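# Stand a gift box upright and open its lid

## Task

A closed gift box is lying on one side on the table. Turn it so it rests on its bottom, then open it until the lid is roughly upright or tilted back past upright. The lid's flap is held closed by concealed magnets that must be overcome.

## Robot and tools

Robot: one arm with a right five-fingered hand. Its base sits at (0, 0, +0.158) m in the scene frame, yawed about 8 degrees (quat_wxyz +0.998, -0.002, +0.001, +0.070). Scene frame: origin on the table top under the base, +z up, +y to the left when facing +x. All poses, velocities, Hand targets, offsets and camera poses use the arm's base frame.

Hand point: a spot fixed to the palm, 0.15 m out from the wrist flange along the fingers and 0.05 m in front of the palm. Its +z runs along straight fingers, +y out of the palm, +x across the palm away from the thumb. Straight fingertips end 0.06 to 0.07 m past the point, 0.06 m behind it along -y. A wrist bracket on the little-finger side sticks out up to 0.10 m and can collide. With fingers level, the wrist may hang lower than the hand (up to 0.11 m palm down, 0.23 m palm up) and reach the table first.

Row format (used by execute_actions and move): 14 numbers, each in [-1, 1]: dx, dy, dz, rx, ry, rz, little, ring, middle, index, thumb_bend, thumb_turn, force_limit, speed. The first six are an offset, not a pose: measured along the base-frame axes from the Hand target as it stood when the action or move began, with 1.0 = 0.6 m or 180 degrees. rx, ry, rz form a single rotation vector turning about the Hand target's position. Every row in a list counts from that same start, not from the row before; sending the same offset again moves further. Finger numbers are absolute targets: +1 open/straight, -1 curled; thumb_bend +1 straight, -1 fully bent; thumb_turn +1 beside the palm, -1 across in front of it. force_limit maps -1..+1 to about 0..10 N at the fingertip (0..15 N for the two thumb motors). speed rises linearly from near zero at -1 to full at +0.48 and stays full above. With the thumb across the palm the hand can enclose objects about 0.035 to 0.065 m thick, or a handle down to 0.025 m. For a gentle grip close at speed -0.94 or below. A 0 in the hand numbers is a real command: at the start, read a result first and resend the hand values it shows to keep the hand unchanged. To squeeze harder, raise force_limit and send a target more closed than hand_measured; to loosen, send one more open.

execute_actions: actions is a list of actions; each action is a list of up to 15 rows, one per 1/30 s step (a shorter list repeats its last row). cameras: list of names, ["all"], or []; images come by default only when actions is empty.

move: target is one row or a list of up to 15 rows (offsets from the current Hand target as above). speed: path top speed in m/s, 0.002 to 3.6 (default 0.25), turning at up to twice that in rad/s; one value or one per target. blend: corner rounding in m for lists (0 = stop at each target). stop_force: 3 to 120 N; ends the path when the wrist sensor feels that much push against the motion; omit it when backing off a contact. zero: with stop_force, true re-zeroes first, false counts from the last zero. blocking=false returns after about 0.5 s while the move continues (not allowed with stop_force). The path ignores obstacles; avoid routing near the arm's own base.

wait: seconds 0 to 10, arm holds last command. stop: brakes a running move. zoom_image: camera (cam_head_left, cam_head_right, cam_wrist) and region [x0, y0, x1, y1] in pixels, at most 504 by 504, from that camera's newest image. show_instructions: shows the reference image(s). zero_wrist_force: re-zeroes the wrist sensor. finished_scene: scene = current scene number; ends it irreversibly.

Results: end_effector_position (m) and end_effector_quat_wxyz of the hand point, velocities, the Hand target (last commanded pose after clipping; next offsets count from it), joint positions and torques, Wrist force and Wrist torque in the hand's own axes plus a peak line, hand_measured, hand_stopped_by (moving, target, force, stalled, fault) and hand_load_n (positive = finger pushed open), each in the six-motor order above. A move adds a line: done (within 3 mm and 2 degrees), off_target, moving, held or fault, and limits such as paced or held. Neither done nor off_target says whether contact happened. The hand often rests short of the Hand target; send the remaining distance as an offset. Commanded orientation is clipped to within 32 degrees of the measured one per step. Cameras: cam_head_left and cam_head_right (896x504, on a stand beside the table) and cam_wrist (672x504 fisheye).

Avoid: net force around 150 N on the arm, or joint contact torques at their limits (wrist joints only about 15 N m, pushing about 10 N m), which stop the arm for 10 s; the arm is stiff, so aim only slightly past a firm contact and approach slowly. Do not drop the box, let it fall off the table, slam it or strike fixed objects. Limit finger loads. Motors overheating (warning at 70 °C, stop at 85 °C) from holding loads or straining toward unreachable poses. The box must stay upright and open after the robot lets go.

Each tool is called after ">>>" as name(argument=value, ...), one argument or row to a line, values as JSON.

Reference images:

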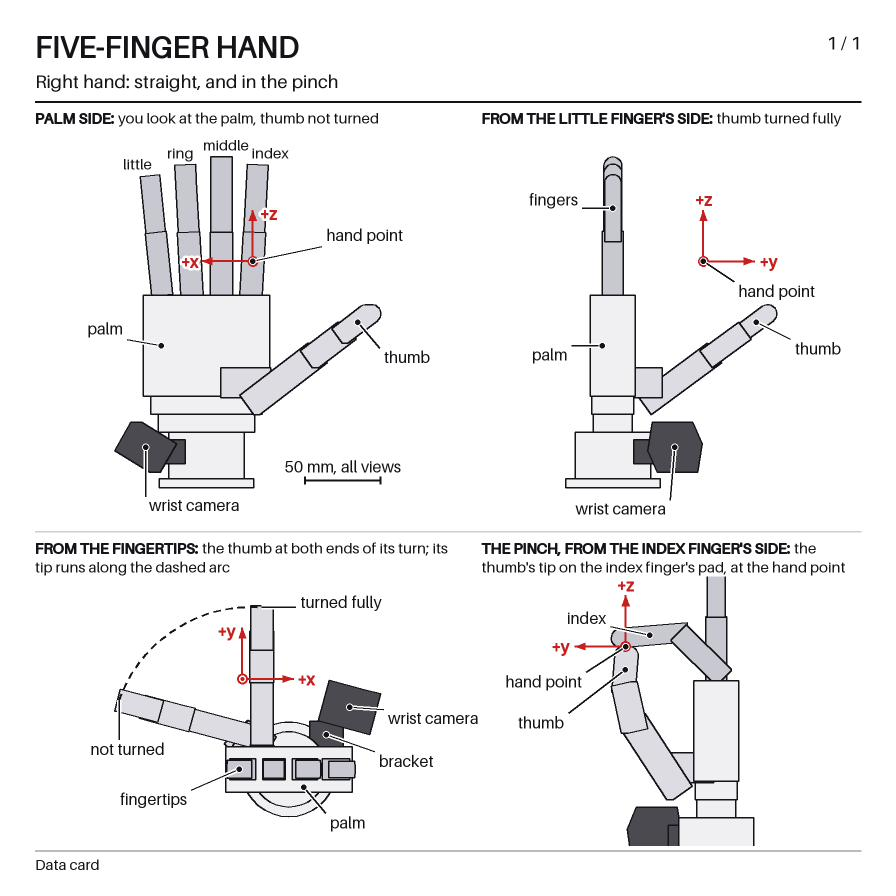

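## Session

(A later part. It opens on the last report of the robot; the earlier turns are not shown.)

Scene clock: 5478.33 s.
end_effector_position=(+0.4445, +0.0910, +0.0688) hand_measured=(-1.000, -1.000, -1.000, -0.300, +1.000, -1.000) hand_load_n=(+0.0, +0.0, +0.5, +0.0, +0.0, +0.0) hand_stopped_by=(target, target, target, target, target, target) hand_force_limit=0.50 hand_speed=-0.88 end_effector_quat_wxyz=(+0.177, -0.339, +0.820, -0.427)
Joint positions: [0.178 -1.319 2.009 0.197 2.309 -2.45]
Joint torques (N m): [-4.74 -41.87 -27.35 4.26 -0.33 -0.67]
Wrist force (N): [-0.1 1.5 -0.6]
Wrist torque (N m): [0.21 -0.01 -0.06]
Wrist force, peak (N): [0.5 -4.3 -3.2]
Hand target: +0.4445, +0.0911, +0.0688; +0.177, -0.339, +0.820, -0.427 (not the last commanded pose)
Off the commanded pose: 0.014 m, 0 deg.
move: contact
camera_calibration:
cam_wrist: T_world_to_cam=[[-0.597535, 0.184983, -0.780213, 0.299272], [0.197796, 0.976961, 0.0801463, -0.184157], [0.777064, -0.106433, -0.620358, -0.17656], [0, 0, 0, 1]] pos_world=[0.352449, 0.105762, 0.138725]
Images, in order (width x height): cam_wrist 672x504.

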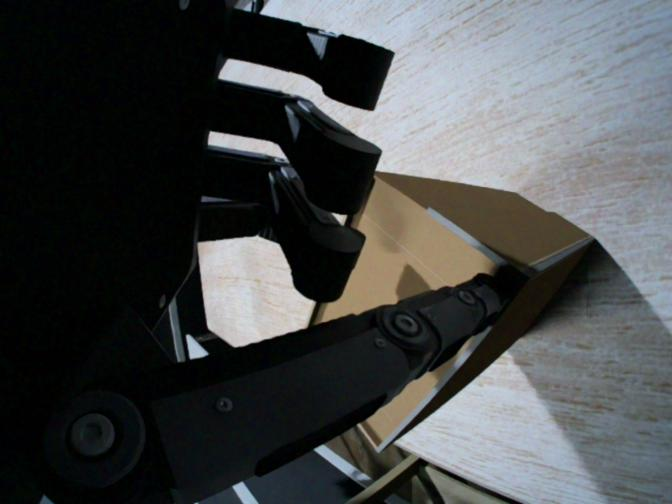

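>>> move(
  target=[0,0,-0.0025,0,0,0,-1,-1,-1,-0.12,1,-1,0.5,-0.88],
  speed=0.02,
)

>>> move(
  target=[0,0,0,0,0,0,-1,-1,-1,0.0,1,-1,0.5,-0.88],
  speed=0.02,
  cameras=["cam_wrist"],
)

Scene clock: 5493.57 s.
end_effector_position=(+0.4445, +0.0910, +0.0673) hand_measured=(-1.000, -1.000, -1.000, -0.120, +1.000, -1.000) hand_load_n=(+0.0, +0.0, +0.0, +0.0, -0.5, +0.0) hand_stopped_by=(target, target, target, target, target, target) hand_force_limit=0.50 hand_speed=-0.88 end_effector_quat_wxyz=(+0.177, -0.339, +0.820, -0.427)
Joint positions: [0.178 -1.317 2.011 0.193 2.309 -2.45]
Joint torques (N m): [4.48 -11.77 0.69 -1.61 0.1 -0.41]
Wrist force (N): [-0.1 0.0 -0.6]
Wrist torque (N m): [0.06 -0.03 -0.07]
Wrist force, peak (N): [0.2 -1.9 -1.4]
Hand target: +0.4445, +0.0911, +0.0673; +0.177, -0.339, +0.820, -0.427
Off the commanded pose: 0.000 m, 0 deg.
move: done

Scene clock: 5494.20 s.
end_effector_position=(+0.4445, +0.0910, +0.0673) hand_measured=(-1.000, -1.000, -1.000, +0.000, +1.000, -1.000) hand_load_n=(+0.0, +0.0, +0.0, +0.0, -1.0, +0.0) hand_stopped_by=(target, target, target, target, target, target) hand_force_limit=0.50 hand_speed=-0.88 end_effector_quat_wxyz=(+0.177, -0.339, +0.820, -0.427)
Joint positions: [0.178 -1.317 2.011 0.193 2.309 -2.45]
Joint torques (N m): [6.04 -12.59 0.57 -1.56 0.05 -0.47]
Wrist force (N): [0.0 -0.1 -0.8]
Wrist torque (N m): [0.05 -0.04 -0.07]
Wrist force, peak (N): [-0.2 -0.9 -1.3]
Hand target: +0.4445, +0.0911, +0.0673; +0.177, -0.339, +0.820, -0.427
Off the commanded pose: 0.000 m, 0 deg.
move: done
camera_calibration:
cam_wrist: T_world_to_cam=[[-0.597535, 0.184983, -0.780213, 0.298102], [0.197796, 0.976961, 0.0801463, -0.184037], [0.777064, -0.106433, -0.620358, -0.17749], [0, 0, 0, 1]] pos_world=[0.352449, 0.105762, 0.137225]
Images, in order (width x height): cam_wrist 672x504.

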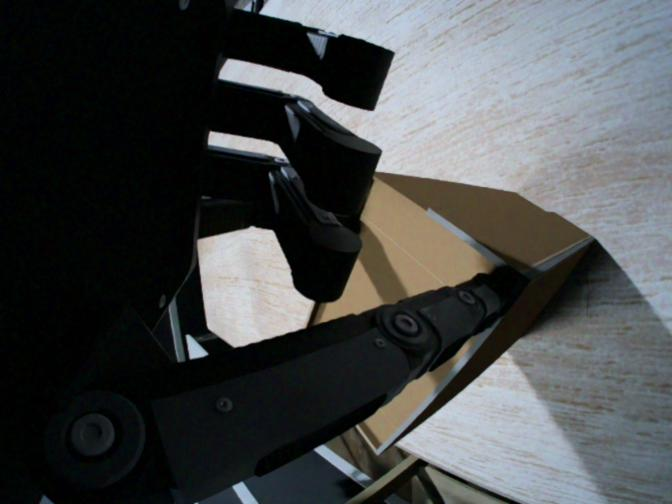

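>>> zoom_image(
  camera="cam_wrist",
  region=[260, 150, 460, 330],
)

Scaled by 2.520 from the camera's 672x504 image, which has a finer 960x720 frame.

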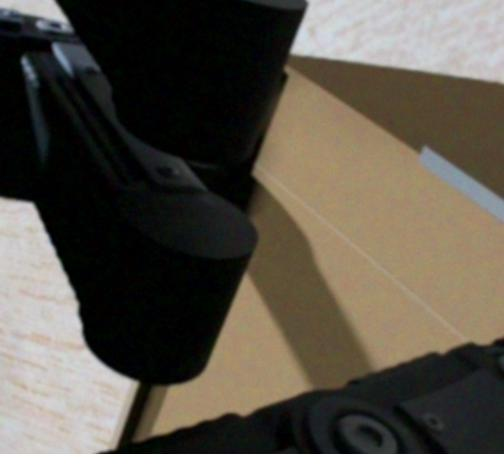

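>>> move(
  target=[0,0,0,0,0,0,-1,-1,-1,0.12,1,-1,0.5,-0.88],
  speed=0.02,
)

>>> move(
  target=[0,0,0,0,0,0,-1,-1,-1,0.24,1,-1,0.5,-0.88],
  speed=0.02,
  cameras=["cam_wrist"],
)

Scene clock: 5511.57 s.
end_effector_position=(+0.4445, +0.0911, +0.0673) hand_measured=(-1.000, -1.000, -1.000, +0.120, +1.000, -1.000) hand_load_n=(+0.0, +0.0, +0.0, +0.0, -1.0, +0.0) hand_stopped_by=(target, target, target, target, target, target) hand_force_limit=0.50 hand_speed=-0.88 end_effector_quat_wxyz=(+0.177, -0.339, +0.820, -0.427)
Joint positions: [0.178 -1.317 2.011 0.193 2.309 -2.45]
Joint torques (N m): [5.49 -12.91 0.48 -0.94 0.32 -0.52]
Wrist force (N): [-0.1 0.5 -0.4]
Wrist torque (N m): [0.10 -0.03 -0.07]
Wrist force, peak (N): [0.4 -5.0 -2.0]
Hand target: +0.4445, +0.0911, +0.0673; +0.177, -0.339, +0.820, -0.427
Off the commanded pose: 0.000 m, 0 deg.
move: done

Scene clock: 5512.20 s.
end_effector_position=(+0.4445, +0.0911, +0.0673) hand_measured=(-1.000, -1.000, -1.000, +0.240, +1.000, -1.000) hand_load_n=(-0.5, +0.0, +0.0, +0.0, -0.5, +0.0) hand_stopped_by=(target, target, target, target, target, target) hand_force_limit=0.50 hand_speed=-0.88 end_effector_quat_wxyz=(+0.177, -0.339, +0.820, -0.427)
Joint positions: [0.178 -1.317 2.011 0.193 2.309 -2.45]
Joint torques (N m): [5.59 -13.27 0.64 -0.49 0.32 -0.51]
Wrist force (N): [0.0 0.5 -0.5]
Wrist torque (N m): [0.11 -0.03 -0.07]
Wrist force, peak (N): [-0.1 0.2 -0.9]
Hand target: +0.4445, +0.0911, +0.0673; +0.177, -0.339, +0.820, -0.427
Off the commanded pose: 0.000 m, 0 deg.
move: done
camera_calibration:
cam_wrist: T_world_to_cam=[[-0.597535, 0.184983, -0.780213, 0.298102], [0.197796, 0.976961, 0.0801463, -0.184037], [0.777064, -0.106433, -0.620358, -0.17749], [0, 0, 0, 1]] pos_world=[0.352449, 0.105762, 0.137225]
Images, in order (width x height): cam_wrist 672x504.

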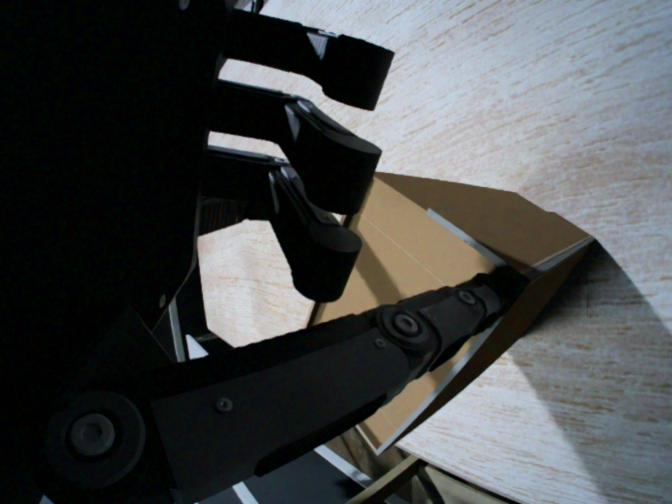

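>>> move(
  target=[
    [0,0,0.02,0,0,0,-1,-1,-1,0.24,1,-1,0.5,-0.88],
    [-0.0042,0.0042,0.018,0.0272,0.0276,0,-1,-1,-1,-0.3,1,-1,0.5,0.0],
  ],
  speed=0.06,
)

>>> move(
  target=[0,0,-0.05,0,0,0,-1,-1,-1,-0.3,1,-1,0.5,-0.88],
  speed=0.015,
  stop_force=3,
  cameras=["cam_wrist"],
)

Scene clock: 5541.30 s.
end_effector_position=(+0.4420, +0.0936, +0.0781) hand_measured=(-1.000, -1.000, -1.000, -0.300, +1.000, -1.000) hand_load_n=(+0.0, +0.0, +0.0, +0.0, +0.0, +0.0) hand_stopped_by=(target, target, target, target, target, target) hand_force_limit=0.50 hand_speed=0.00 end_effector_quat_wxyz=(+0.155, -0.349, +0.844, -0.376)
Joint positions: [0.128 -1.331 1.955 0.351 2.201 -2.427]
Joint torques (N m): [-6.83 -12.58 -28.53 4.25 -0.12 1.5]
Wrist force (N): [0.3 1.1 -0.4]
Wrist torque (N m): [0.13 -0.07 -0.05]
Wrist force, peak (N): [0.4 1.7 -0.8]
Hand target: +0.4420, +0.0936, +0.0781; +0.155, -0.349, +0.844, -0.376
Off the commanded pose: 0.000 m, 0 deg.
move: done

Scene clock: 5543.50 s.
end_effector_position=(+0.4420, +0.0936, +0.0639) hand_measured=(-1.000, -1.000, -1.000, -0.300, +1.000, -1.000) hand_load_n=(+0.0, +0.0, +0.0, +0.0, +0.0, -0.5) hand_stopped_by=(target, target, target, target, target, target) hand_force_limit=0.50 hand_speed=-0.88 end_effector_quat_wxyz=(+0.155, -0.349, +0.844, -0.376)
Joint positions: [0.128 -1.309 1.971 0.312 2.201 -2.427]
Joint torques (N m): [-2.91 -40.26 -26.21 4.48 0.27 -0.55]
Wrist force (N): [0.1 -2.4 -2.7]
Wrist torque (N m): [-0.20 -0.02 -0.11]
Wrist force, peak (N): [0.5 -11.9 -9.4]
Hand target: +0.4420, +0.0936, +0.0639; +0.155, -0.349, +0.844, -0.376 (not the last commanded pose)
Off the commanded pose: 0.016 m, 0 deg.
move: contact
camera_calibration:
cam_wrist: T_world_to_cam=[[-0.662081, 0.248597, -0.707, 0.311297], [0.207581, 0.967302, 0.145733, -0.193326], [0.720111, -0.0502727, -0.692036, -0.152959], [0, 0, 0, 1]] pos_world=[0.356382, 0.101927, 0.142408]
Images, in order (width x height): cam_wrist 672x504.

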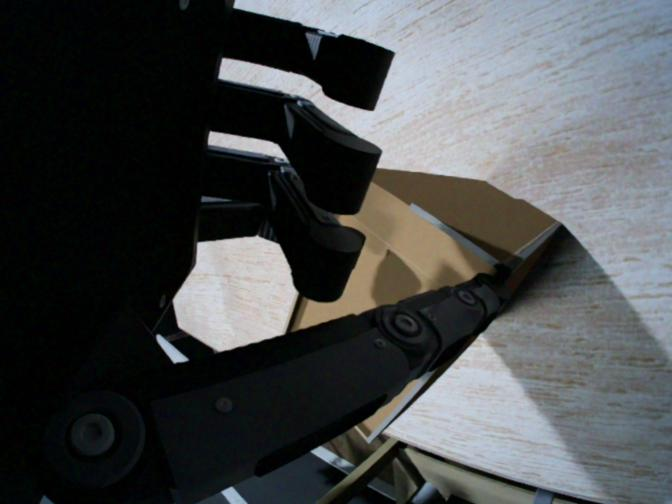

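>>> zoom_image(
  camera="cam_wrist",
  region=[400, 220, 560, 340],
)

Scaled by 3.150 from the camera's 672x504 image, which has a finer 960x720 frame.

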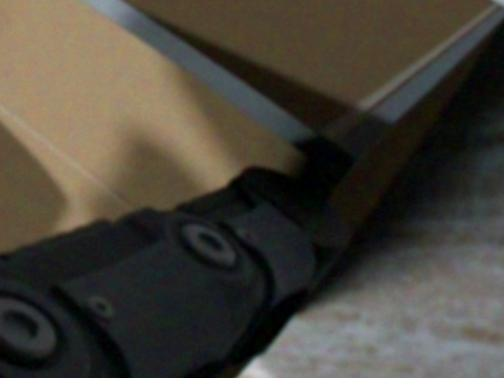

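>>> move(
  target=[0.0038,-0.0038,0.010,0,0,0,-1,-1,-1,-0.3,1,-1,0.5,-0.88],
  speed=0.03,
)

>>> move(
  target=[0,0,-0.035,0,0,0,-1,-1,-1,-0.3,1,-1,0.5,-0.88],
  speed=0.01,
  stop_force=3,
)

>>> zoom_image(
  camera="cam_wrist",
  region=[400, 220, 560, 340],
)

Scene clock: 5553.90 s.
end_effector_position=(+0.4443, +0.0913, +0.0698) hand_measured=(-1.000, -1.000, -1.000, -0.300, +1.000, -1.000) hand_load_n=(+0.0, +0.5, +0.0, +0.0, +0.0, +0.0) hand_stopped_by=(target, target, target, target, target, target) hand_force_limit=0.50 hand_speed=-0.88 end_effector_quat_wxyz=(+0.155, -0.349, +0.844, -0.376)
Joint positions: [0.12 -1.317 1.962 0.325 2.196 -2.435]
Joint torques (N m): [-8.09 -42.52 -27.6 4.32 -0.28 -0.76]
Wrist force (N): [0.0 1.2 -0.4]
Wrist torque (N m): [0.16 -0.02 -0.06]
Wrist force, peak (N): [0.2 -3.8 -3.7]
Hand target: +0.4443, +0.0913, +0.0699; +0.155, -0.349, +0.844, -0.376
Off the commanded pose: 0.000 m, 0 deg.
move: done

Scene clock: 5555.80 s.
end_effector_position=(+0.4443, +0.0913, +0.0632) hand_measured=(-1.000, -1.000, -1.000, -0.300, +1.000, -1.000) hand_load_n=(+0.0, +0.0, +0.0, +0.0, +0.5, +0.0) hand_stopped_by=(target, target, target, target, target, target) hand_force_limit=0.50 hand_speed=-0.88 end_effector_quat_wxyz=(+0.155, -0.349, +0.844, -0.376)
Joint positions: [0.12 -1.307 1.969 0.308 2.196 -2.435]
Joint torques (N m): [-6.63 -39.83 -27.01 4.5 -0.06 -0.62]
Wrist force (N): [0.1 -1.3 -2.4]
Wrist torque (N m): [-0.10 -0.04 -0.08]
Wrist force, peak (N): [0.1 -5.7 -5.6]
Hand target: +0.4443, +0.0913, +0.0632; +0.155, -0.349, +0.844, -0.376 (not the last commanded pose)
Off the commanded pose: 0.014 m, 0 deg.
move: contact

Scaled by 3.150 from the camera's 672x504 image, which has a finer 960x720 frame.
This view is cut from an older image: the scene may have changed since it was taken.

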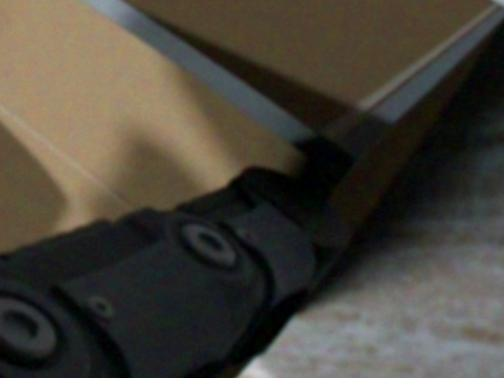

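>>> move(
  target=[0,0,-0.001,0,0,0,-1,-1,-1,-0.12,1,-1,0.5,-0.88],
  speed=0.02,
)

>>> move(
  target=[0,0,0,0,0,0,-1,-1,-1,-0.02,1,-1,0.5,-0.88],
  speed=0.02,
  cameras=["cam_wrist"],
)

Scene clock: 5565.87 s.
end_effector_position=(+0.4443, +0.0913, +0.0627) hand_measured=(-1.000, -1.000, -1.000, -0.120, +1.000, -1.000) hand_load_n=(+0.0, +0.0, +0.0, +0.0, +0.5, -1.0) hand_stopped_by=(target, target, target, target, target, target) hand_force_limit=0.50 hand_speed=-0.88 end_effector_quat_wxyz=(+0.155, -0.349, +0.844, -0.376)
Joint positions: [0.12 -1.306 1.97 0.306 2.196 -2.435]
Joint torques (N m): [-6.31 -10.13 1.68 -1.69 -0.14 0.03]
Wrist force (N): [0.3 -7.3 -7.0]
Wrist torque (N m): [-0.66 0.03 -0.20]
Wrist force, peak (N): [0.3 -7.3 -7.0]
Hand target: +0.4443, +0.0913, +0.0626; +0.155, -0.349, +0.844, -0.376
Off the commanded pose: 0.000 m, 0 deg.
move: done

Scene clock: 5566.37 s.
end_effector_position=(+0.4443, +0.0913, +0.0626) hand_measured=(-1.000, -1.000, -1.000, -0.068, +1.000, -1.000) hand_load_n=(+0.0, +0.0, +0.0, -13.0, -1.5, -1.5) hand_stopped_by=(target, target, target, stalled, target, target) hand_force_limit=0.50 hand_speed=-0.88 end_effector_quat_wxyz=(+0.155, -0.349, +0.844, -0.376)
Joint positions: [0.12 -1.306 1.97 0.306 2.196 -2.435]
Joint torques (N m): [-5.89 -9.21 2.8 -1.65 -0.12 0.09]
Wrist force (N): [1.7 -13.9 -16.4]
Wrist torque (N m): [-1.00 0.04 -0.32]
Wrist force, peak (N): [1.8 -14.1 -16.4]
Hand target: +0.4443, +0.0913, +0.0626; +0.155, -0.349, +0.844, -0.376
Off the commanded pose: 0.000 m, 0 deg.
move: done
camera_calibration:
cam_wrist: T_world_to_cam=[[-0.662132, 0.248599, -0.706951, 0.312554], [0.207591, 0.967301, 0.145721, -0.191406], [0.72006, -0.0502705, -0.692088, -0.155536], [0, 0, 0, 1]] pos_world=[0.358681, 0.0996274, 0.141208]
Images, in order (width x height): cam_wrist 672x504.

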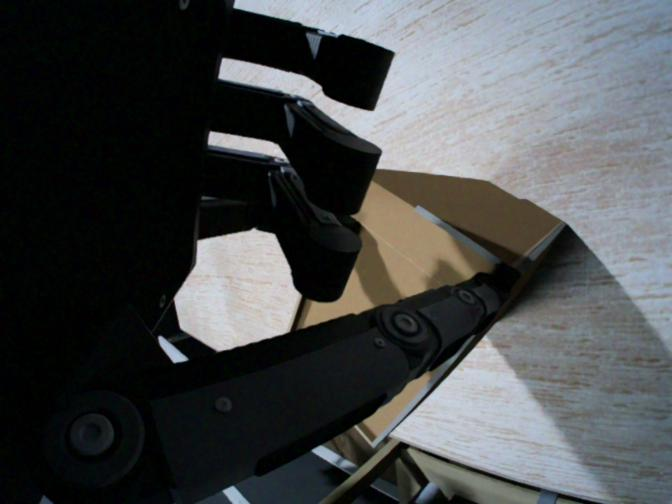

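>>> move(
  target=[0,0,0.0033,0,0,0,-1,-1,-1,0.0,1,-1,0.5,-0.88],
  speed=0.01,
  cameras=["cam_wrist"],
)

Scene clock: 5572.03 s.
end_effector_position=(+0.4443, +0.0913, +0.0646) hand_measured=(-1.000, -1.000, -1.000, -0.002, +1.000, -1.000) hand_load_n=(+0.0, +0.0, +0.0, -11.0, +0.0, +0.0) hand_stopped_by=(target, target, target, moving, target, target) hand_force_limit=0.50 hand_speed=-0.88 end_effector_quat_wxyz=(+0.155, -0.349, +0.844, -0.376)
Joint positions: [0.12 -1.309 1.968 0.311 2.196 -2.435]
Joint torques (N m): [-6.31 -32.34 -23.43 3.27 0.05 0.57]
Wrist force (N): [1.5 -13.7 -16.7]
Wrist torque (N m): [-0.91 0.13 -0.26]
Wrist force, peak (N): [2.1 -17.0 -19.1]
Hand target: +0.4443, +0.0913, +0.0646; +0.155, -0.349, +0.844, -0.376
Off the commanded pose: 0.000 m, 0 deg.
move: done
camera_calibration:
cam_wrist: T_world_to_cam=[[-0.66218, 0.248601, -0.706905, 0.313842], [0.207604, 0.9673, 0.145706, -0.191664], [0.720013, -0.0502728, -0.692138, -0.154124], [0, 0, 0, 1]] pos_world=[0.358581, 0.0996274, 0.143108]
Images, in order (width x height): cam_wrist 672x504.

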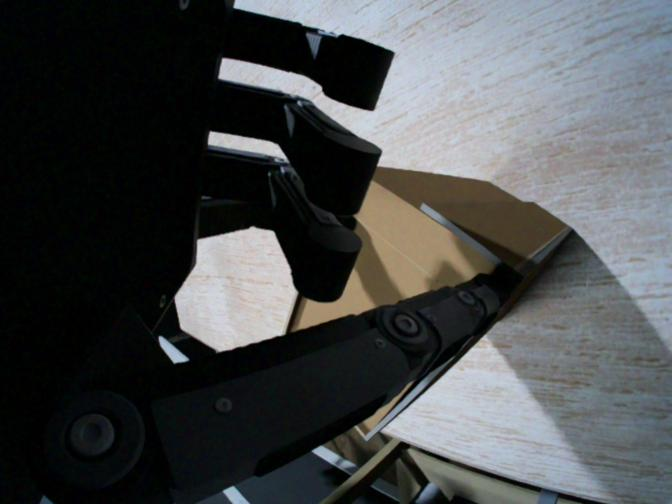

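>>> move(
  target=[
    [0,0,0,0,0,0,-1,-1,-1,-0.2,1,-1,0.5,-0.88],
    [-0.0085,0.0085,-0.002,0,0,0,-1,-1,-1,-0.2,1,-1,0.5,-0.88],
  ],
  speed=0.015,
  cameras=["cam_wrist"],
)

>>> zoom_image(
  camera="cam_wrist",
  region=[400, 220, 560, 340],
)

Scene clock: 5591.93 s.
end_effector_position=(+0.4392, +0.0963, +0.0635) hand_measured=(-1.000, -1.000, -1.000, -0.200, +1.000, -1.000) hand_load_n=(+0.0, +0.0, +0.0, +0.0, +0.0, +1.0) hand_stopped_by=(target, target, target, target, target, target) hand_force_limit=0.50 hand_speed=-0.88 end_effector_quat_wxyz=(+0.155, -0.349, +0.844, -0.376)
Joint positions: [0.137 -1.309 1.974 0.315 2.206 -2.418]
Joint torques (N m): [8.03 -34.91 1.67 4.6 2.03 0.64]
Wrist force (N): [-0.8 -5.1 -4.0]
Wrist torque (N m): [-0.42 0.05 -0.14]
Wrist force, peak (N): [1.4 -13.7 -16.3]
Hand target: +0.4392, +0.0964, +0.0634; +0.155, -0.349, +0.844, -0.376
Off the commanded pose: 0.000 m, 0 deg.
move: done
camera_calibration:
cam_wrist: T_world_to_cam=[[-0.662081, 0.248597, -0.707, 0.308489], [0.207581, 0.967302, 0.145733, -0.195298], [0.720111, -0.0502727, -0.692036, -0.151084], [0, 0, 0, 1]] pos_world=[0.353582, 0.104627, 0.142008]
Images, in order (width x height): cam_wrist 672x504.

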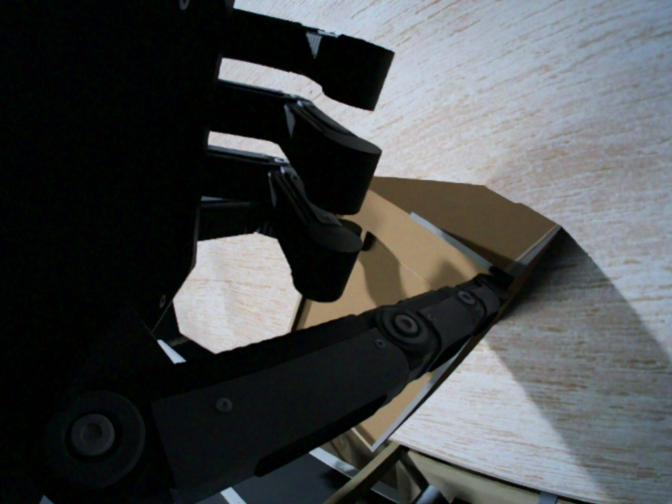

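Scaled by 3.150 from the camera's 672x504 image, which has a finer 960x720 frame.

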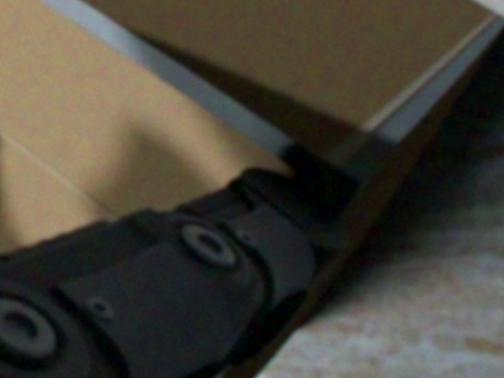

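>>> move(
  target=[-0.002,0.002,0.001,0,0,0,-1,-1,-1,-0.1,1,-1,0.5,-0.88],
  speed=0.015,
)

>>> move(
  target=[0,0,0,0,0,0,-1,-1,-1,-0.04,1,-1,0.5,-0.88],
  speed=0.015,
)

>>> move(
  target=[0,0,0.001,0,0,0,-1,-1,-1,0.02,1,-1,0.5,-0.88],
  speed=0.015,
  cameras=["cam_wrist"],
)

Scene clock: 5607.47 s.
end_effector_position=(+0.4380, +0.0975, +0.0640) hand_measured=(-1.000, -1.000, -1.000, -0.100, +1.000, -1.000) hand_load_n=(+0.0, +0.0, +0.0, +0.0, -1.0, +0.5) hand_stopped_by=(target, target, target, target, target, target) hand_force_limit=0.50 hand_speed=-0.88 end_effector_quat_wxyz=(+0.155, -0.349, +0.844, -0.376)
Joint positions: [0.141 -1.31 1.975 0.318 2.208 -2.414]
Joint torques (N m): [6.54 -42.51 0.69 4.82 2.6 1.25]
Wrist force (N): [-0.3 -0.1 -0.4]
Wrist torque (N m): [0.05 -0.01 -0.08]
Wrist force, peak (N): [-0.5 -5.7 -4.3]
Hand target: +0.4380, +0.0976, +0.0640; +0.155, -0.349, +0.844, -0.376
Off the commanded pose: 0.000 m, 0 deg.
move: done

Scene clock: 5607.97 s.
end_effector_position=(+0.4380, +0.0976, +0.0640) hand_measured=(-1.000, -1.000, -1.000, -0.042, +1.000, -1.000) hand_load_n=(+0.0, +0.0, +0.0, -6.5, -2.0, +0.0) hand_stopped_by=(target, target, target, target, target, target) hand_force_limit=0.50 hand_speed=-0.88 end_effector_quat_wxyz=(+0.155, -0.349, +0.844, -0.376)
Joint positions: [0.141 -1.31 1.975 0.318 2.208 -2.413]
Joint torques (N m): [6.56 -34.06 0.65 3.32 0.98 1.41]
Wrist force (N): [0.8 -4.7 -6.8]
Wrist torque (N m): [-0.16 0.00 -0.15]
Wrist force, peak (N): [1.0 -6.1 -7.5]
Hand target: +0.4380, +0.0976, +0.0640; +0.155, -0.349, +0.844, -0.376
Off the commanded pose: 0.000 m, 0 deg.
move: done

Scene clock: 5608.80 s.
end_effector_position=(+0.4380, +0.0976, +0.0646) hand_measured=(-1.000, -1.000, -1.000, +0.018, +1.000, -1.000) hand_load_n=(+0.0, +0.0, +0.0, -9.5, -0.5, +0.5) hand_stopped_by=(target, target, target, target, target, target) hand_force_limit=0.50 hand_speed=-0.88 end_effector_quat_wxyz=(+0.155, -0.349, +0.844, -0.376)
Joint positions: [0.141 -1.311 1.974 0.32 2.208 -2.413]
Joint torques (N m): [5.45 -30.76 -22.28 3.45 -0.43 0.94]
Wrist force (N): [2.5 -12.9 -14.2]
Wrist torque (N m): [-0.72 0.11 -0.22]
Wrist force, peak (N): [1.5 -17.2 -18.8]
Hand target: +0.4380, +0.0976, +0.0646; +0.155, -0.349, +0.844, -0.376
Off the commanded pose: 0.000 m, 0 deg.
move: done
camera_calibration:
cam_wrist: T_world_to_cam=[[-0.662132, 0.248599, -0.706951, 0.308164], [0.207591, 0.967301, 0.145721, -0.196463], [0.72006, -0.0502705, -0.692088, -0.149227], [0, 0, 0, 1]] pos_world=[0.352281, 0.105927, 0.143208]
Images, in order (width x height): cam_wrist 672x504.

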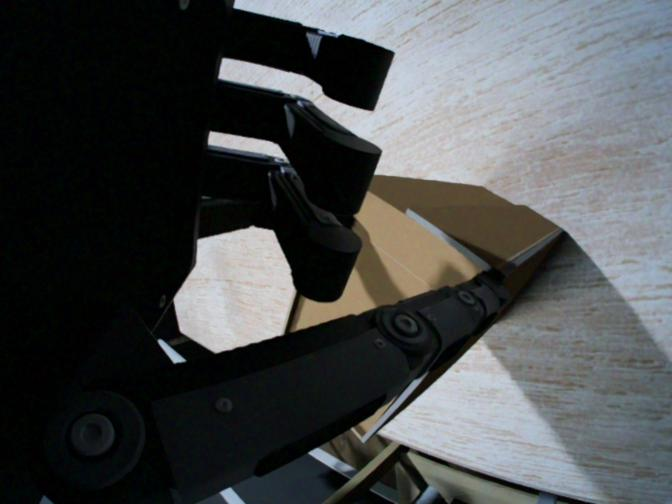

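>>> zoom_image(
  camera="cam_wrist",
  region=[330, 150, 590, 460],
)

Scaled by 1.626 from the camera's 672x504 image, which has a finer 960x720 frame.

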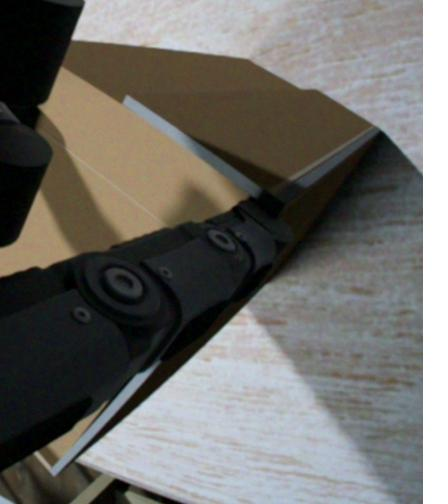

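>>> move(
  target=[
    [0,0,0.0,0,0,0,-1,-1,-1,-0.2,1,-1,0.5,-0.88],
    [0,0,0.014,0,0,0,-1,-1,-1,-0.2,1,-1,0.5,-0.88],
    [0.0118,-0.0118,0.014,-0.0078,-0.0079,0,-1,-1,-1,-0.2,1,-1,0.5,-0.88],
  ],
  speed=0.04,
)

>>> move(
  target=[0,0,-0.04,0,0,0,-1,-1,-1,-0.2,1,-1,0.5,-0.88],
  speed=0.01,
  stop_force=3,
  cameras=["cam_wrist"],
)

>>> zoom_image(
  camera="cam_wrist",
  region=[330, 150, 590, 460],
)

Scene clock: 5684.27 s.
end_effector_position=(+0.4450, +0.0905, +0.0730) hand_measured=(-1.000, -1.000, -1.000, -0.200, +1.000, -1.000) hand_load_n=(+0.0, +0.0, +0.0, +0.0, +0.0, +0.0) hand_stopped_by=(target, target, target, target, target, target) hand_force_limit=0.50 hand_speed=-0.88 end_effector_quat_wxyz=(+0.162, -0.346, +0.837, -0.391)
Joint positions: [0.135 -1.324 1.971 0.299 2.227 -2.44]
Joint torques (N m): [-5.54 -12.96 -0.05 -1.62 2.63 -0.79]
Wrist force (N): [0.2 1.7 -0.3]
Wrist torque (N m): [0.20 -0.07 0.04]
Wrist force, peak (N): [2.3 -12.3 -14.4]
Hand target: +0.4451, +0.0905, +0.0730; +0.162, -0.346, +0.837, -0.391
Off the commanded pose: 0.000 m, 0 deg.
move: done

Scene clock: 5686.67 s.
end_effector_position=(+0.4451, +0.0905, +0.0618) hand_measured=(-1.000, -1.000, -1.000, -0.200, +1.000, -1.000) hand_load_n=(+0.0, +0.0, +0.0, +0.0, -0.5, +0.0) hand_stopped_by=(target, target, target, target, target, target) hand_force_limit=0.50 hand_speed=-0.88 end_effector_quat_wxyz=(+0.162, -0.346, +0.837, -0.391)
Joint positions: [0.134 -1.306 1.983 0.269 2.227 -2.44]
Joint torques (N m): [-5.45 -41.53 -26.78 4.54 0.29 -1.24]
Wrist force (N): [-0.2 -0.2 -0.7]
Wrist torque (N m): [0.02 -0.01 0.00]
Wrist force, peak (N): [0.5 -6.4 -4.4]
Hand target: +0.4451, +0.0905, +0.0618; +0.162, -0.346, +0.837, -0.391 (not the last commanded pose)
Off the commanded pose: 0.013 m, 0 deg.
move: contact
camera_calibration:
cam_wrist: T_world_to_cam=[[-0.644301, 0.231055, -0.729034, 0.307716], [0.204258, 0.97063, 0.127107, -0.188297], [0.736991, -0.0670164, -0.672572, -0.163916], [0, 0, 0, 1]] pos_world=[0.357527, 0.100683, 0.138024]
Images, in order (width x height): cam_wrist 672x504.

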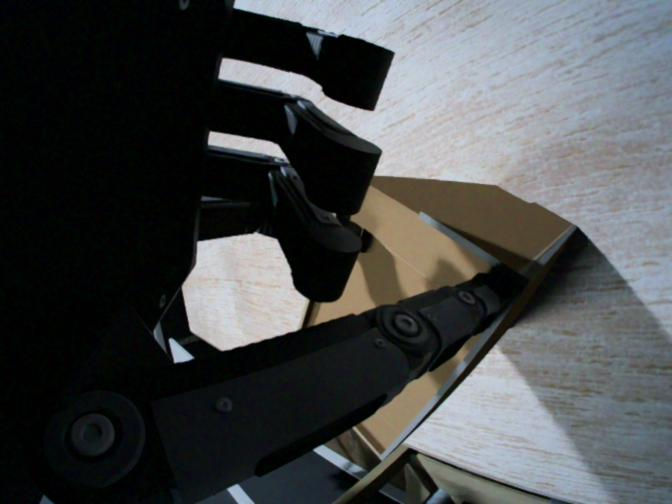

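Scaled by 1.626 from the camera's 672x504 image, which has a finer 960x720 frame.

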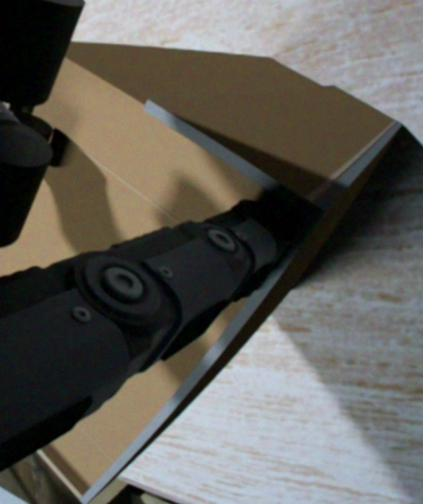

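>>> move(
  target=[0,0,0.0030,-0.0078,-0.0079,0,-1,-1,-1,-0.2,1,-1,0.5,-0.88],
  speed=0.02,
)

>>> move(
  target=[0,0,0,0,0,0,-1,-1,-1,-0.08,1,-1,0.5,-0.88],
  speed=0.02,
)

>>> move(
  target=[0,0,0,0,0,0,-1,-1,-1,0.0,1,-1,0.5,-0.88],
  speed=0.02,
  cameras=["cam_wrist"],
)

>>> zoom_image(
  camera="cam_wrist",
  region=[330, 150, 590, 460],
)

Scene clock: 5696.90 s.
end_effector_position=(+0.4451, +0.0905, +0.0636) hand_measured=(-1.000, -1.000, -1.000, -0.200, +1.000, -1.000) hand_load_n=(+0.5, +0.0, +0.0, +0.0, +0.5, -0.5) hand_stopped_by=(target, target, target, target, target, target) hand_force_limit=0.50 hand_speed=-0.88 end_effector_quat_wxyz=(+0.168, -0.343, +0.831, -0.405)
Joint positions: [0.151 -1.31 1.994 0.238 2.259 -2.443]
Joint torques (N m): [7.19 -39.9 1.15 -1.62 2.7 -1.46]
Wrist force (N): [0.2 -0.9 -3.7]
Wrist torque (N m): [-0.11 0.01 -0.02]
Wrist force, peak (N): [0.4 -1.0 -3.7]
Hand target: +0.4451, +0.0905, +0.0636; +0.168, -0.343, +0.830, -0.405
Off the commanded pose: 0.000 m, 0 deg.
move: done

Scene clock: 5697.53 s.
end_effector_position=(+0.4451, +0.0905, +0.0637) hand_measured=(-1.000, -1.000, -1.000, -0.082, +1.000, -1.000) hand_load_n=(+0.0, +0.0, +0.0, -5.5, -2.5, -0.5) hand_stopped_by=(target, target, target, target, target, target) hand_force_limit=0.50 hand_speed=-0.88 end_effector_quat_wxyz=(+0.168, -0.343, +0.830, -0.405)
Joint positions: [0.151 -1.31 1.994 0.238 2.26 -2.444]
Joint torques (N m): [6.24 -37 0.44 -1.74 2.09 -1.34]
Wrist force (N): [0.8 -4.9 -7.3]
Wrist torque (N m): [-0.46 -0.01 -0.10]
Wrist force, peak (N): [0.5 -4.9 -7.5]
Hand target: +0.4451, +0.0905, +0.0636; +0.168, -0.343, +0.830, -0.405
Off the commanded pose: 0.000 m, 0 deg.
move: done

Scene clock: 5698.03 s.
end_effector_position=(+0.4451, +0.0905, +0.0637) hand_measured=(-1.000, -1.000, -1.000, -0.058, +0.998, -1.000) hand_load_n=(+0.0, +0.0, +0.0, -12.5, -8.5, -1.0) hand_stopped_by=(target, target, target, stalled, target, target) hand_force_limit=0.50 hand_speed=-0.88 end_effector_quat_wxyz=(+0.168, -0.343, +0.830, -0.405)
Joint positions: [0.151 -1.31 1.994 0.238 2.26 -2.444]
Joint torques (N m): [4.88 -30.01 0.75 -1.75 0.88 -1.1]
Wrist force (N): [2.4 -8.8 -11.1]
Wrist torque (N m): [-0.77 0.03 -0.20]
Wrist force, peak (N): [1.6 -10.8 -13.1]
Hand target: +0.4451, +0.0905, +0.0636; +0.168, -0.343, +0.830, -0.405
Off the commanded pose: 0.000 m, 0 deg.
move: done
camera_calibration:
cam_wrist: T_world_to_cam=[[-0.625922, 0.212892, -0.750266, 0.303839], [0.201306, 0.973523, 0.1083, -0.186294], [0.753457, -0.083246, -0.652206, -0.169874], [0, 0, 0, 1]] pos_world=[0.355675, 0.102535, 0.137342]
Images, in order (width x height): cam_wrist 672x504.

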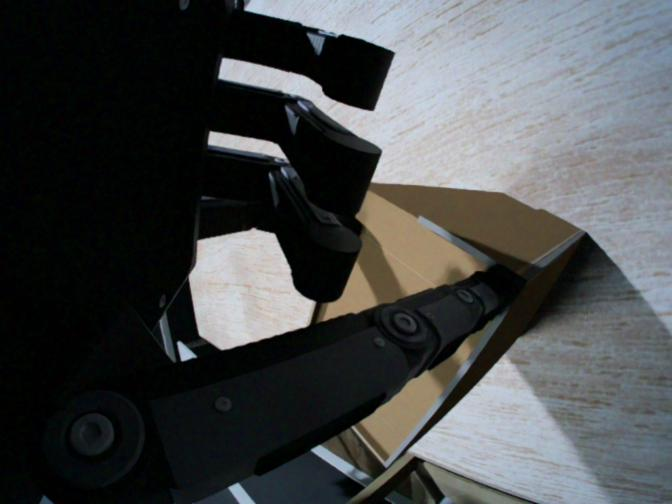

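Scaled by 1.626 from the camera's 672x504 image, which has a finer 960x720 frame.

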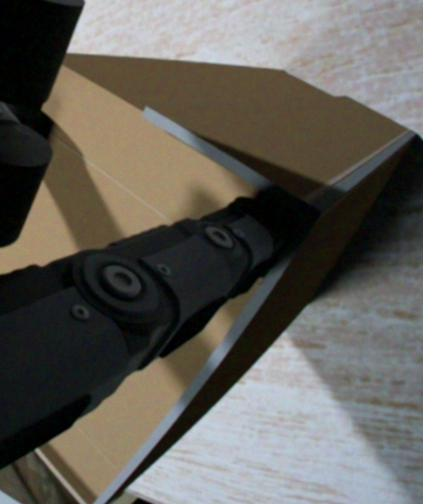

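>>> move(
  target=[0,0,0,0,0,0,-1,-1,-1,-0.16,1,-1,0.5,-0.88],
  speed=0.02,
)

>>> move(
  target=[0,0,0.0008,0,0,0,-1,-1,-1,0.2,1,-1,1.0,0.0],
  speed=0.02,
  cameras=["cam_wrist"],
)

>>> zoom_image(
  camera="cam_wrist",
  region=[330, 150, 590, 460],
)

Scene clock: 5737.97 s.
end_effector_position=(+0.4451, +0.0905, +0.0636) hand_measured=(-1.000, -1.000, -1.000, -0.160, +1.000, -1.000) hand_load_n=(+0.0, +0.0, +0.0, +0.0, -0.5, -1.5) hand_stopped_by=(target, target, target, target, target, target) hand_force_limit=0.50 hand_speed=-0.88 end_effector_quat_wxyz=(+0.168, -0.343, +0.830, -0.405)
Joint positions: [0.151 -1.31 1.994 0.238 2.26 -2.444]
Joint torques (N m): [-1.22 -16.22 0.24 -1.03 -0.29 0.32]
Wrist force (N): [0.6 -1.2 -1.5]
Wrist torque (N m): [-0.02 -0.02 -0.05]
Wrist force, peak (N): [2.4 -10.3 -11.9]
Hand target: +0.4451, +0.0905, +0.0636; +0.168, -0.343, +0.830, -0.405
Off the commanded pose: 0.000 m, 0 deg.
move: done

Scene clock: 5738.67 s.
end_effector_position=(+0.4450, +0.0905, +0.0641) hand_measured=(-1.000, -1.000, -1.000, -0.050, +0.998, -1.000) hand_load_n=(+0.0, +0.0, +0.0, -10.5, -10.0, -0.5) hand_stopped_by=(target, target, target, stalled, target, target) hand_force_limit=1.00 hand_speed=0.00 end_effector_quat_wxyz=(+0.168, -0.343, +0.830, -0.405)
Joint positions: [0.151 -1.311 1.994 0.239 2.26 -2.444]
Joint torques (N m): [-2.51 -38.21 -26.82 3.89 0.15 0.51]
Wrist force (N): [0.5 -3.9 -6.4]
Wrist torque (N m): [-0.34 -0.01 -0.12]
Wrist force, peak (N): [2.8 -12.0 -13.8]
Hand target: +0.4451, +0.0905, +0.0641; +0.168, -0.343, +0.830, -0.405
Off the commanded pose: 0.000 m, 0 deg.
move: done
camera_calibration:
cam_wrist: T_world_to_cam=[[-0.626026, 0.212901, -0.750176, 0.304175], [0.201328, 0.973521, 0.108278, -0.186333], [0.753365, -0.0832466, -0.652312, -0.169425], [0, 0, 0, 1]] pos_world=[0.355574, 0.102536, 0.137843]
Images, in order (width x height): cam_wrist 672x504.

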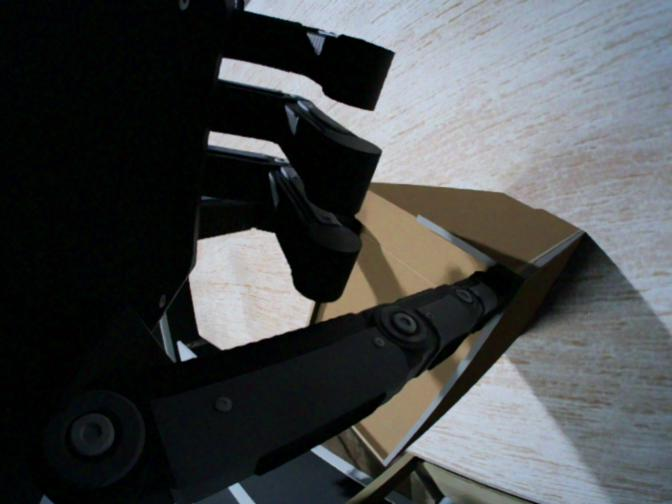

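Scaled by 1.626 from the camera's 672x504 image, which has a finer 960x720 frame.

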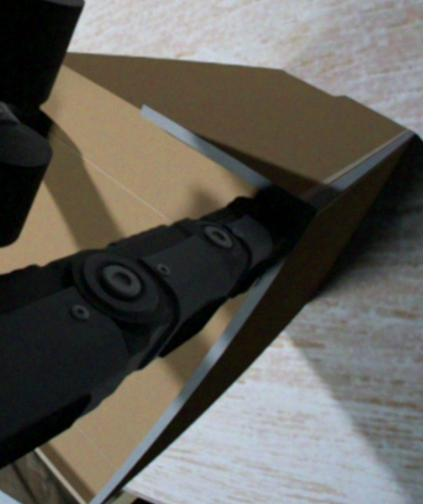

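>>> move(
  target=[
    [0,0,0,0,0,0,-1,-1,-1,-0.22,1,-1,0.5,-0.5],
    [0.004,0.004,0.018,0,0,0,-1,-1,-1,-0.22,1,-1,0.5,-0.5],
    [0.0058,0.0059,0.018,-0.0551,0.0388,0,-1,-1,-0.22,-0.22,1,-1,0.5,-0.5],
  ],
  speed=0.06,
  cameras=["cam_wrist"],
)

>>> move(
  target=[0,0,-0.04,0,0,0,-1,-1,-0.22,-0.22,1,-1,0.5,-0.5],
  speed=0.01,
  stop_force=3,
  cameras=["cam_wrist"],
)

>>> zoom_image(
  camera="cam_wrist",
  region=[330, 150, 590, 460],
)

Scene clock: 5853.27 s.
end_effector_position=(+0.4485, +0.0940, +0.0749) hand_measured=(-1.000, -1.000, -0.220, -0.220, +1.000, -1.000) hand_load_n=(+0.0, +0.0, +0.0, +0.0, +0.0, +0.0) hand_stopped_by=(target, target, target, target, target, target) hand_force_limit=0.50 hand_speed=-0.50 end_effector_quat_wxyz=(+0.087, -0.381, +0.801, -0.454)
Joint positions: [0.241 -1.194 1.845 0.421 2.431 -2.45]
Joint torques (N m): [7.28 -15.95 -27.24 4.8 2.84 0.96]
Wrist force (N): [0.1 1.2 -0.4]
Wrist torque (N m): [0.13 -0.06 0.04]
Wrist force, peak (N): [0.9 -4.7 -6.5]
Hand target: +0.4485, +0.0940, +0.0749; +0.087, -0.381, +0.801, -0.454
Off the commanded pose: 0.000 m, 0 deg.
move: done
camera_calibration:
cam_wrist: T_world_to_cam=[[-0.714356, 0.0874011, -0.694303, 0.360968], [0.202709, 0.975476, -0.0857676, -0.177991], [0.66978, -0.20201, -0.714553, -0.111358], [0, 0, 0, 1]] pos_world=[0.368525, 0.119582, 0.155785]
Images, in order (width x height): cam_wrist 672x504.

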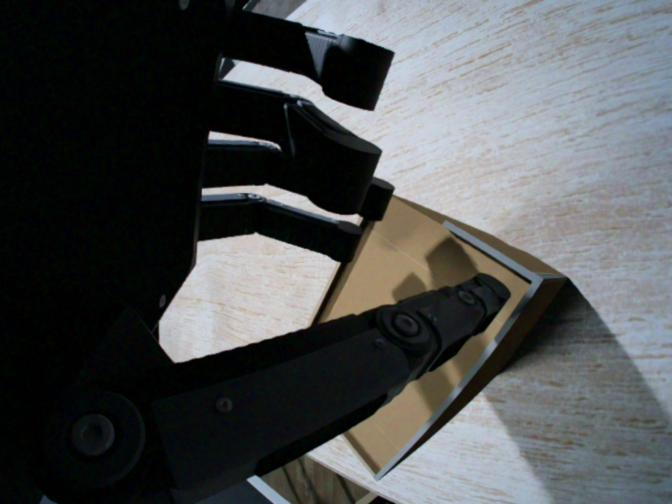

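Scene clock: 5855.60 s.
end_effector_position=(+0.4485, +0.0940, +0.0644) hand_measured=(-1.000, -1.000, -0.220, -0.220, +1.000, -1.000) hand_load_n=(+0.5, +0.0, +0.0, +0.0, +0.5, -0.5) hand_stopped_by=(target, target, target, target, target, target) hand_force_limit=0.50 hand_speed=-0.50 end_effector_quat_wxyz=(+0.087, -0.381, +0.801, -0.454)
Joint positions: [0.241 -1.178 1.855 0.395 2.431 -2.45]
Joint torques (N m): [5.42 -47.49 -26.73 4.84 0.62 0.7]
Wrist force (N): [-0.1 -0.9 -2.0]
Wrist torque (N m): [-0.08 -0.01 0.00]
Wrist force, peak (N): [0.5 -4.1 -4.3]
Hand target: +0.4485, +0.0940, +0.0644; +0.087, -0.381, +0.801, -0.454 (not the last commanded pose)
Off the commanded pose: 0.013 m, 0 deg.
move: contact
camera_calibration:
cam_wrist: T_world_to_cam=[[-0.714356, 0.0874011, -0.694303, 0.353678], [0.202709, 0.975476, -0.0857676, -0.178892], [0.66978, -0.20201, -0.714553, -0.118861], [0, 0, 0, 1]] pos_world=[0.368525, 0.119582, 0.145285]
Images, in order (width x height): cam_wrist 672x504.

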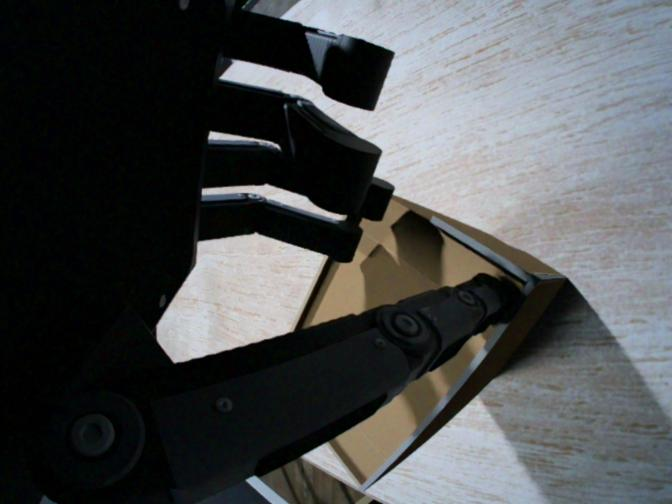

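Scaled by 1.626 from the camera's 672x504 image, which has a finer 960x720 frame.

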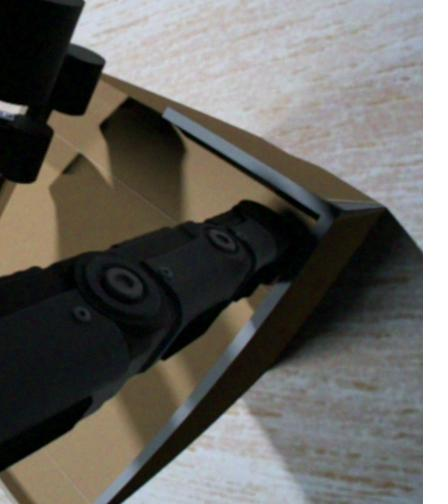

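>>> move(
  target=[0,0,0,0,0,0,-1,-1,-0.1,-0.1,1,-1,0.5,-0.7],
  speed=0.02,
)

>>> move(
  target=[0,0,0,0,0,0,-1,-1,0.0,0.0,1,-1,0.5,-0.7],
  speed=0.02,
  cameras=["cam_wrist"],
)

>>> zoom_image(
  camera="cam_wrist",
  region=[330, 150, 590, 460],
)

Scene clock: 5861.60 s.
end_effector_position=(+0.4485, +0.0941, +0.0644) hand_measured=(-1.000, -1.000, -0.100, -0.100, +1.000, -1.000) hand_load_n=(+0.0, +0.0, -0.5, -3.0, -1.5, +0.0) hand_stopped_by=(target, target, target, target, target, target) hand_force_limit=0.50 hand_speed=-0.70 end_effector_quat_wxyz=(+0.087, -0.381, +0.801, -0.454)
Joint positions: [0.241 -1.178 1.855 0.395 2.431 -2.45]
Joint torques (N m): [-0.33 -46.05 -25.21 4.38 0.25 0.66]
Wrist force (N): [0.5 -1.6 -3.9]
Wrist torque (N m): [-0.14 -0.07 -0.01]
Wrist force, peak (N): [0.6 -1.5 -4.1]
Hand target: +0.4485, +0.0940, +0.0644; +0.087, -0.381, +0.801, -0.454
Off the commanded pose: 0.000 m, 0 deg.
move: done

Scene clock: 5862.10 s.
end_effector_position=(+0.4486, +0.0941, +0.0645) hand_measured=(-1.000, -1.000, -0.002, -0.022, +0.996, -1.000) hand_load_n=(+0.0, +0.0, -5.5, -12.0, -16.0, -2.5) hand_stopped_by=(target, target, target, stalled, target, target) hand_force_limit=0.50 hand_speed=-0.70 end_effector_quat_wxyz=(+0.087, -0.381, +0.801, -0.454)
Joint positions: [0.241 -1.179 1.855 0.395 2.431 -2.45]
Joint torques (N m): [-1.52 -29.68 -18.33 1.58 0.3 0.46]
Wrist force (N): [4.9 -8.1 -9.1]
Wrist torque (N m): [-0.58 0.00 -0.21]
Wrist force, peak (N): [3.4 -14.8 -14.3]
Hand target: +0.4485, +0.0940, +0.0644; +0.087, -0.381, +0.801, -0.454
Off the commanded pose: 0.000 m, 0 deg.
move: done
camera_calibration:
cam_wrist: T_world_to_cam=[[-0.714261, 0.0873754, -0.694404, 0.353661], [0.202703, 0.975478, -0.0857572, -0.178891], [0.669883, -0.202011, -0.714457, -0.118913], [0, 0, 0, 1]] pos_world=[0.368526, 0.119582, 0.145284]
Images, in order (width x height): cam_wrist 672x504.

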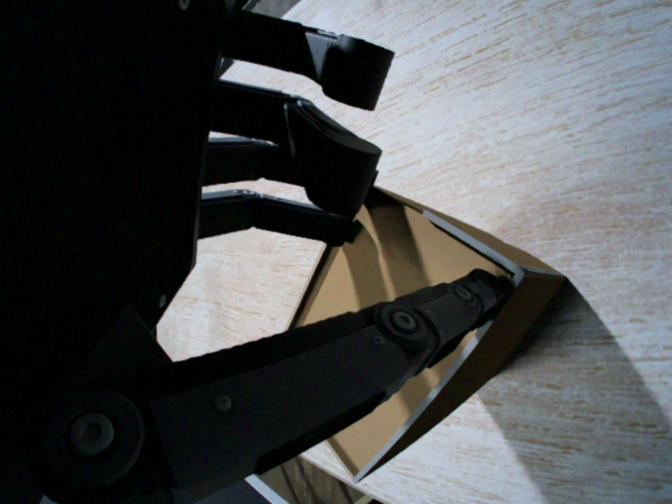

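Scaled by 1.626 from the camera's 672x504 image, which has a finer 960x720 frame.

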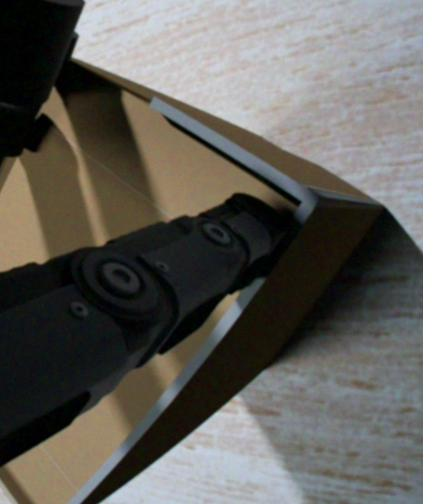

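>>> move(
  target=[0,0,0.0005,0,0,0,-1,-1,0.14,0.14,1,-1,0.5,-0.7],
  speed=0.02,
  cameras=["cam_wrist"],
)

>>> zoom_image(
  camera="cam_wrist",
  region=[330, 150, 590, 460],
)

Scene clock: 5868.70 s.
end_effector_position=(+0.4485, +0.0940, +0.0646) hand_measured=(-1.000, -1.000, +0.140, +0.140, +1.000, -1.000) hand_load_n=(+0.0, +0.0, -1.0, +0.0, +0.0, +0.0) hand_stopped_by=(target, target, target, target, target, target) hand_force_limit=0.50 hand_speed=-0.70 end_effector_quat_wxyz=(+0.086, -0.381, +0.801, -0.454)
Joint positions: [0.241 -1.179 1.855 0.396 2.431 -2.45]
Joint torques (N m): [-5.84 -46.61 -26.79 4.36 0.24 0.06]
Wrist force (N): [1.5 -2.8 -3.1]
Wrist torque (N m): [0.08 0.08 -0.03]
Wrist force, peak (N): [5.1 -16.3 -18.0]
Hand target: +0.4485, +0.0940, +0.0647; +0.087, -0.381, +0.801, -0.454
Off the commanded pose: 0.000 m, 0 deg.
move: done
camera_calibration:
cam_wrist: T_world_to_cam=[[-0.714512, 0.0873716, -0.694147, 0.353864], [0.202677, 0.975476, -0.085841, -0.178754], [0.669623, -0.202022, -0.714697, -0.118657], [0, 0, 0, 1]] pos_world=[0.368525, 0.119482, 0.145485]
Images, in order (width x height): cam_wrist 672x504.

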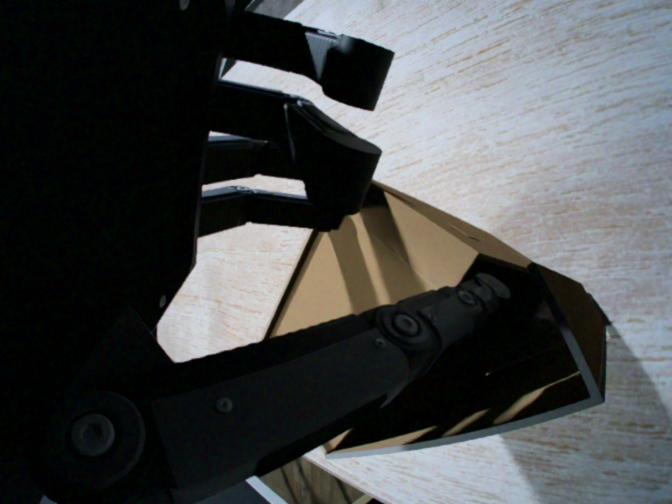

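Scaled by 1.626 from the camera's 672x504 image, which has a finer 960x720 frame.

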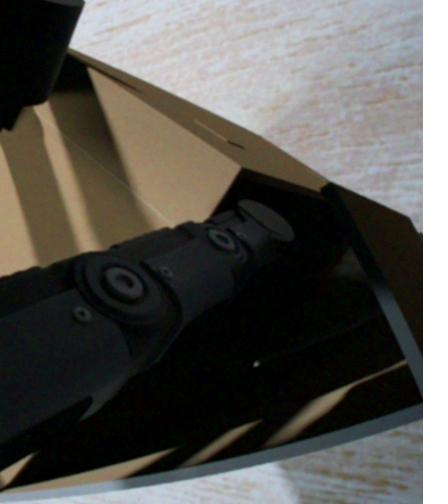

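>>> move(
  target=[
    [0,0,0,0,0,0,-1,-1,-0.7,-0.7,1,-1,0.5,-0.3],
    [0,0,0.005,0,0,0,-1,-1,-0.7,-0.7,1,-1,0.5,-0.3],
    [0.0152,0.0153,0.005,0,0,0,-1,-1,-0.7,-0.7,1,-1,0.5,-0.3],
    [-0.025,0.055,0.005,0,0,0,-1,-1,-0.7,-0.7,1,-1,0.5,-0.3],
  ],
  speed=0.06,
  cameras=["cam_wrist"],
)

Scene clock: 5931.23 s.
end_effector_position=(+0.4335, +0.1270, +0.0677) hand_measured=(-1.000, -1.000, -0.700, -0.700, +1.000, -1.000) hand_load_n=(+0.0, +0.0, +0.0, +0.0, +0.0, +0.5) hand_stopped_by=(target, target, target, target, target, target) hand_force_limit=0.50 hand_speed=-0.30 end_effector_quat_wxyz=(+0.087, -0.381, +0.801, -0.454)
Joint positions: [0.334 -1.147 1.826 0.495 2.471 -2.318]
Joint torques (N m): [7.18 -16.94 -14.04 5.73 2.92 1.44]
Wrist force (N): [0.1 1.2 -0.7]
Wrist torque (N m): [0.14 -0.05 -0.03]
Wrist force, peak (N): [1.9 -0.6 -4.5]
Hand target: +0.4335, +0.1270, +0.0677; +0.087, -0.381, +0.801, -0.454
Off the commanded pose: 0.000 m, 0 deg.
move: done
camera_calibration:
cam_wrist: T_world_to_cam=[[-0.714464, 0.0873586, -0.694198, 0.342338], [0.202665, 0.97548, -0.0858265, -0.207646], [0.669678, -0.20201, -0.714649, -0.0998305], [0, 0, 0, 1]] pos_world=[0.353525, 0.152482, 0.148485]
Images, in order (width x height): cam_wrist 672x504.

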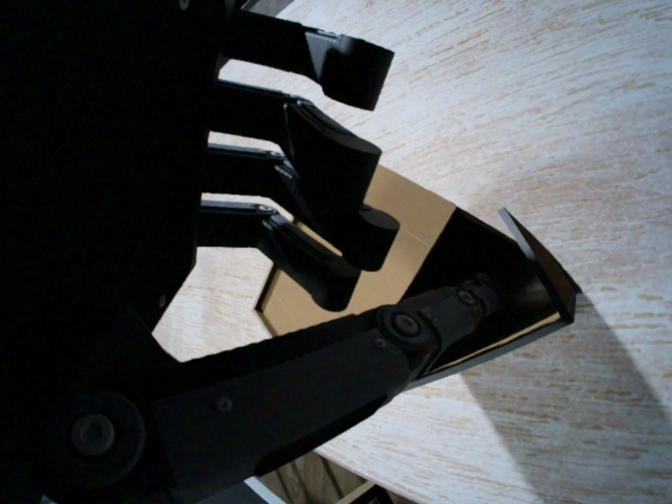

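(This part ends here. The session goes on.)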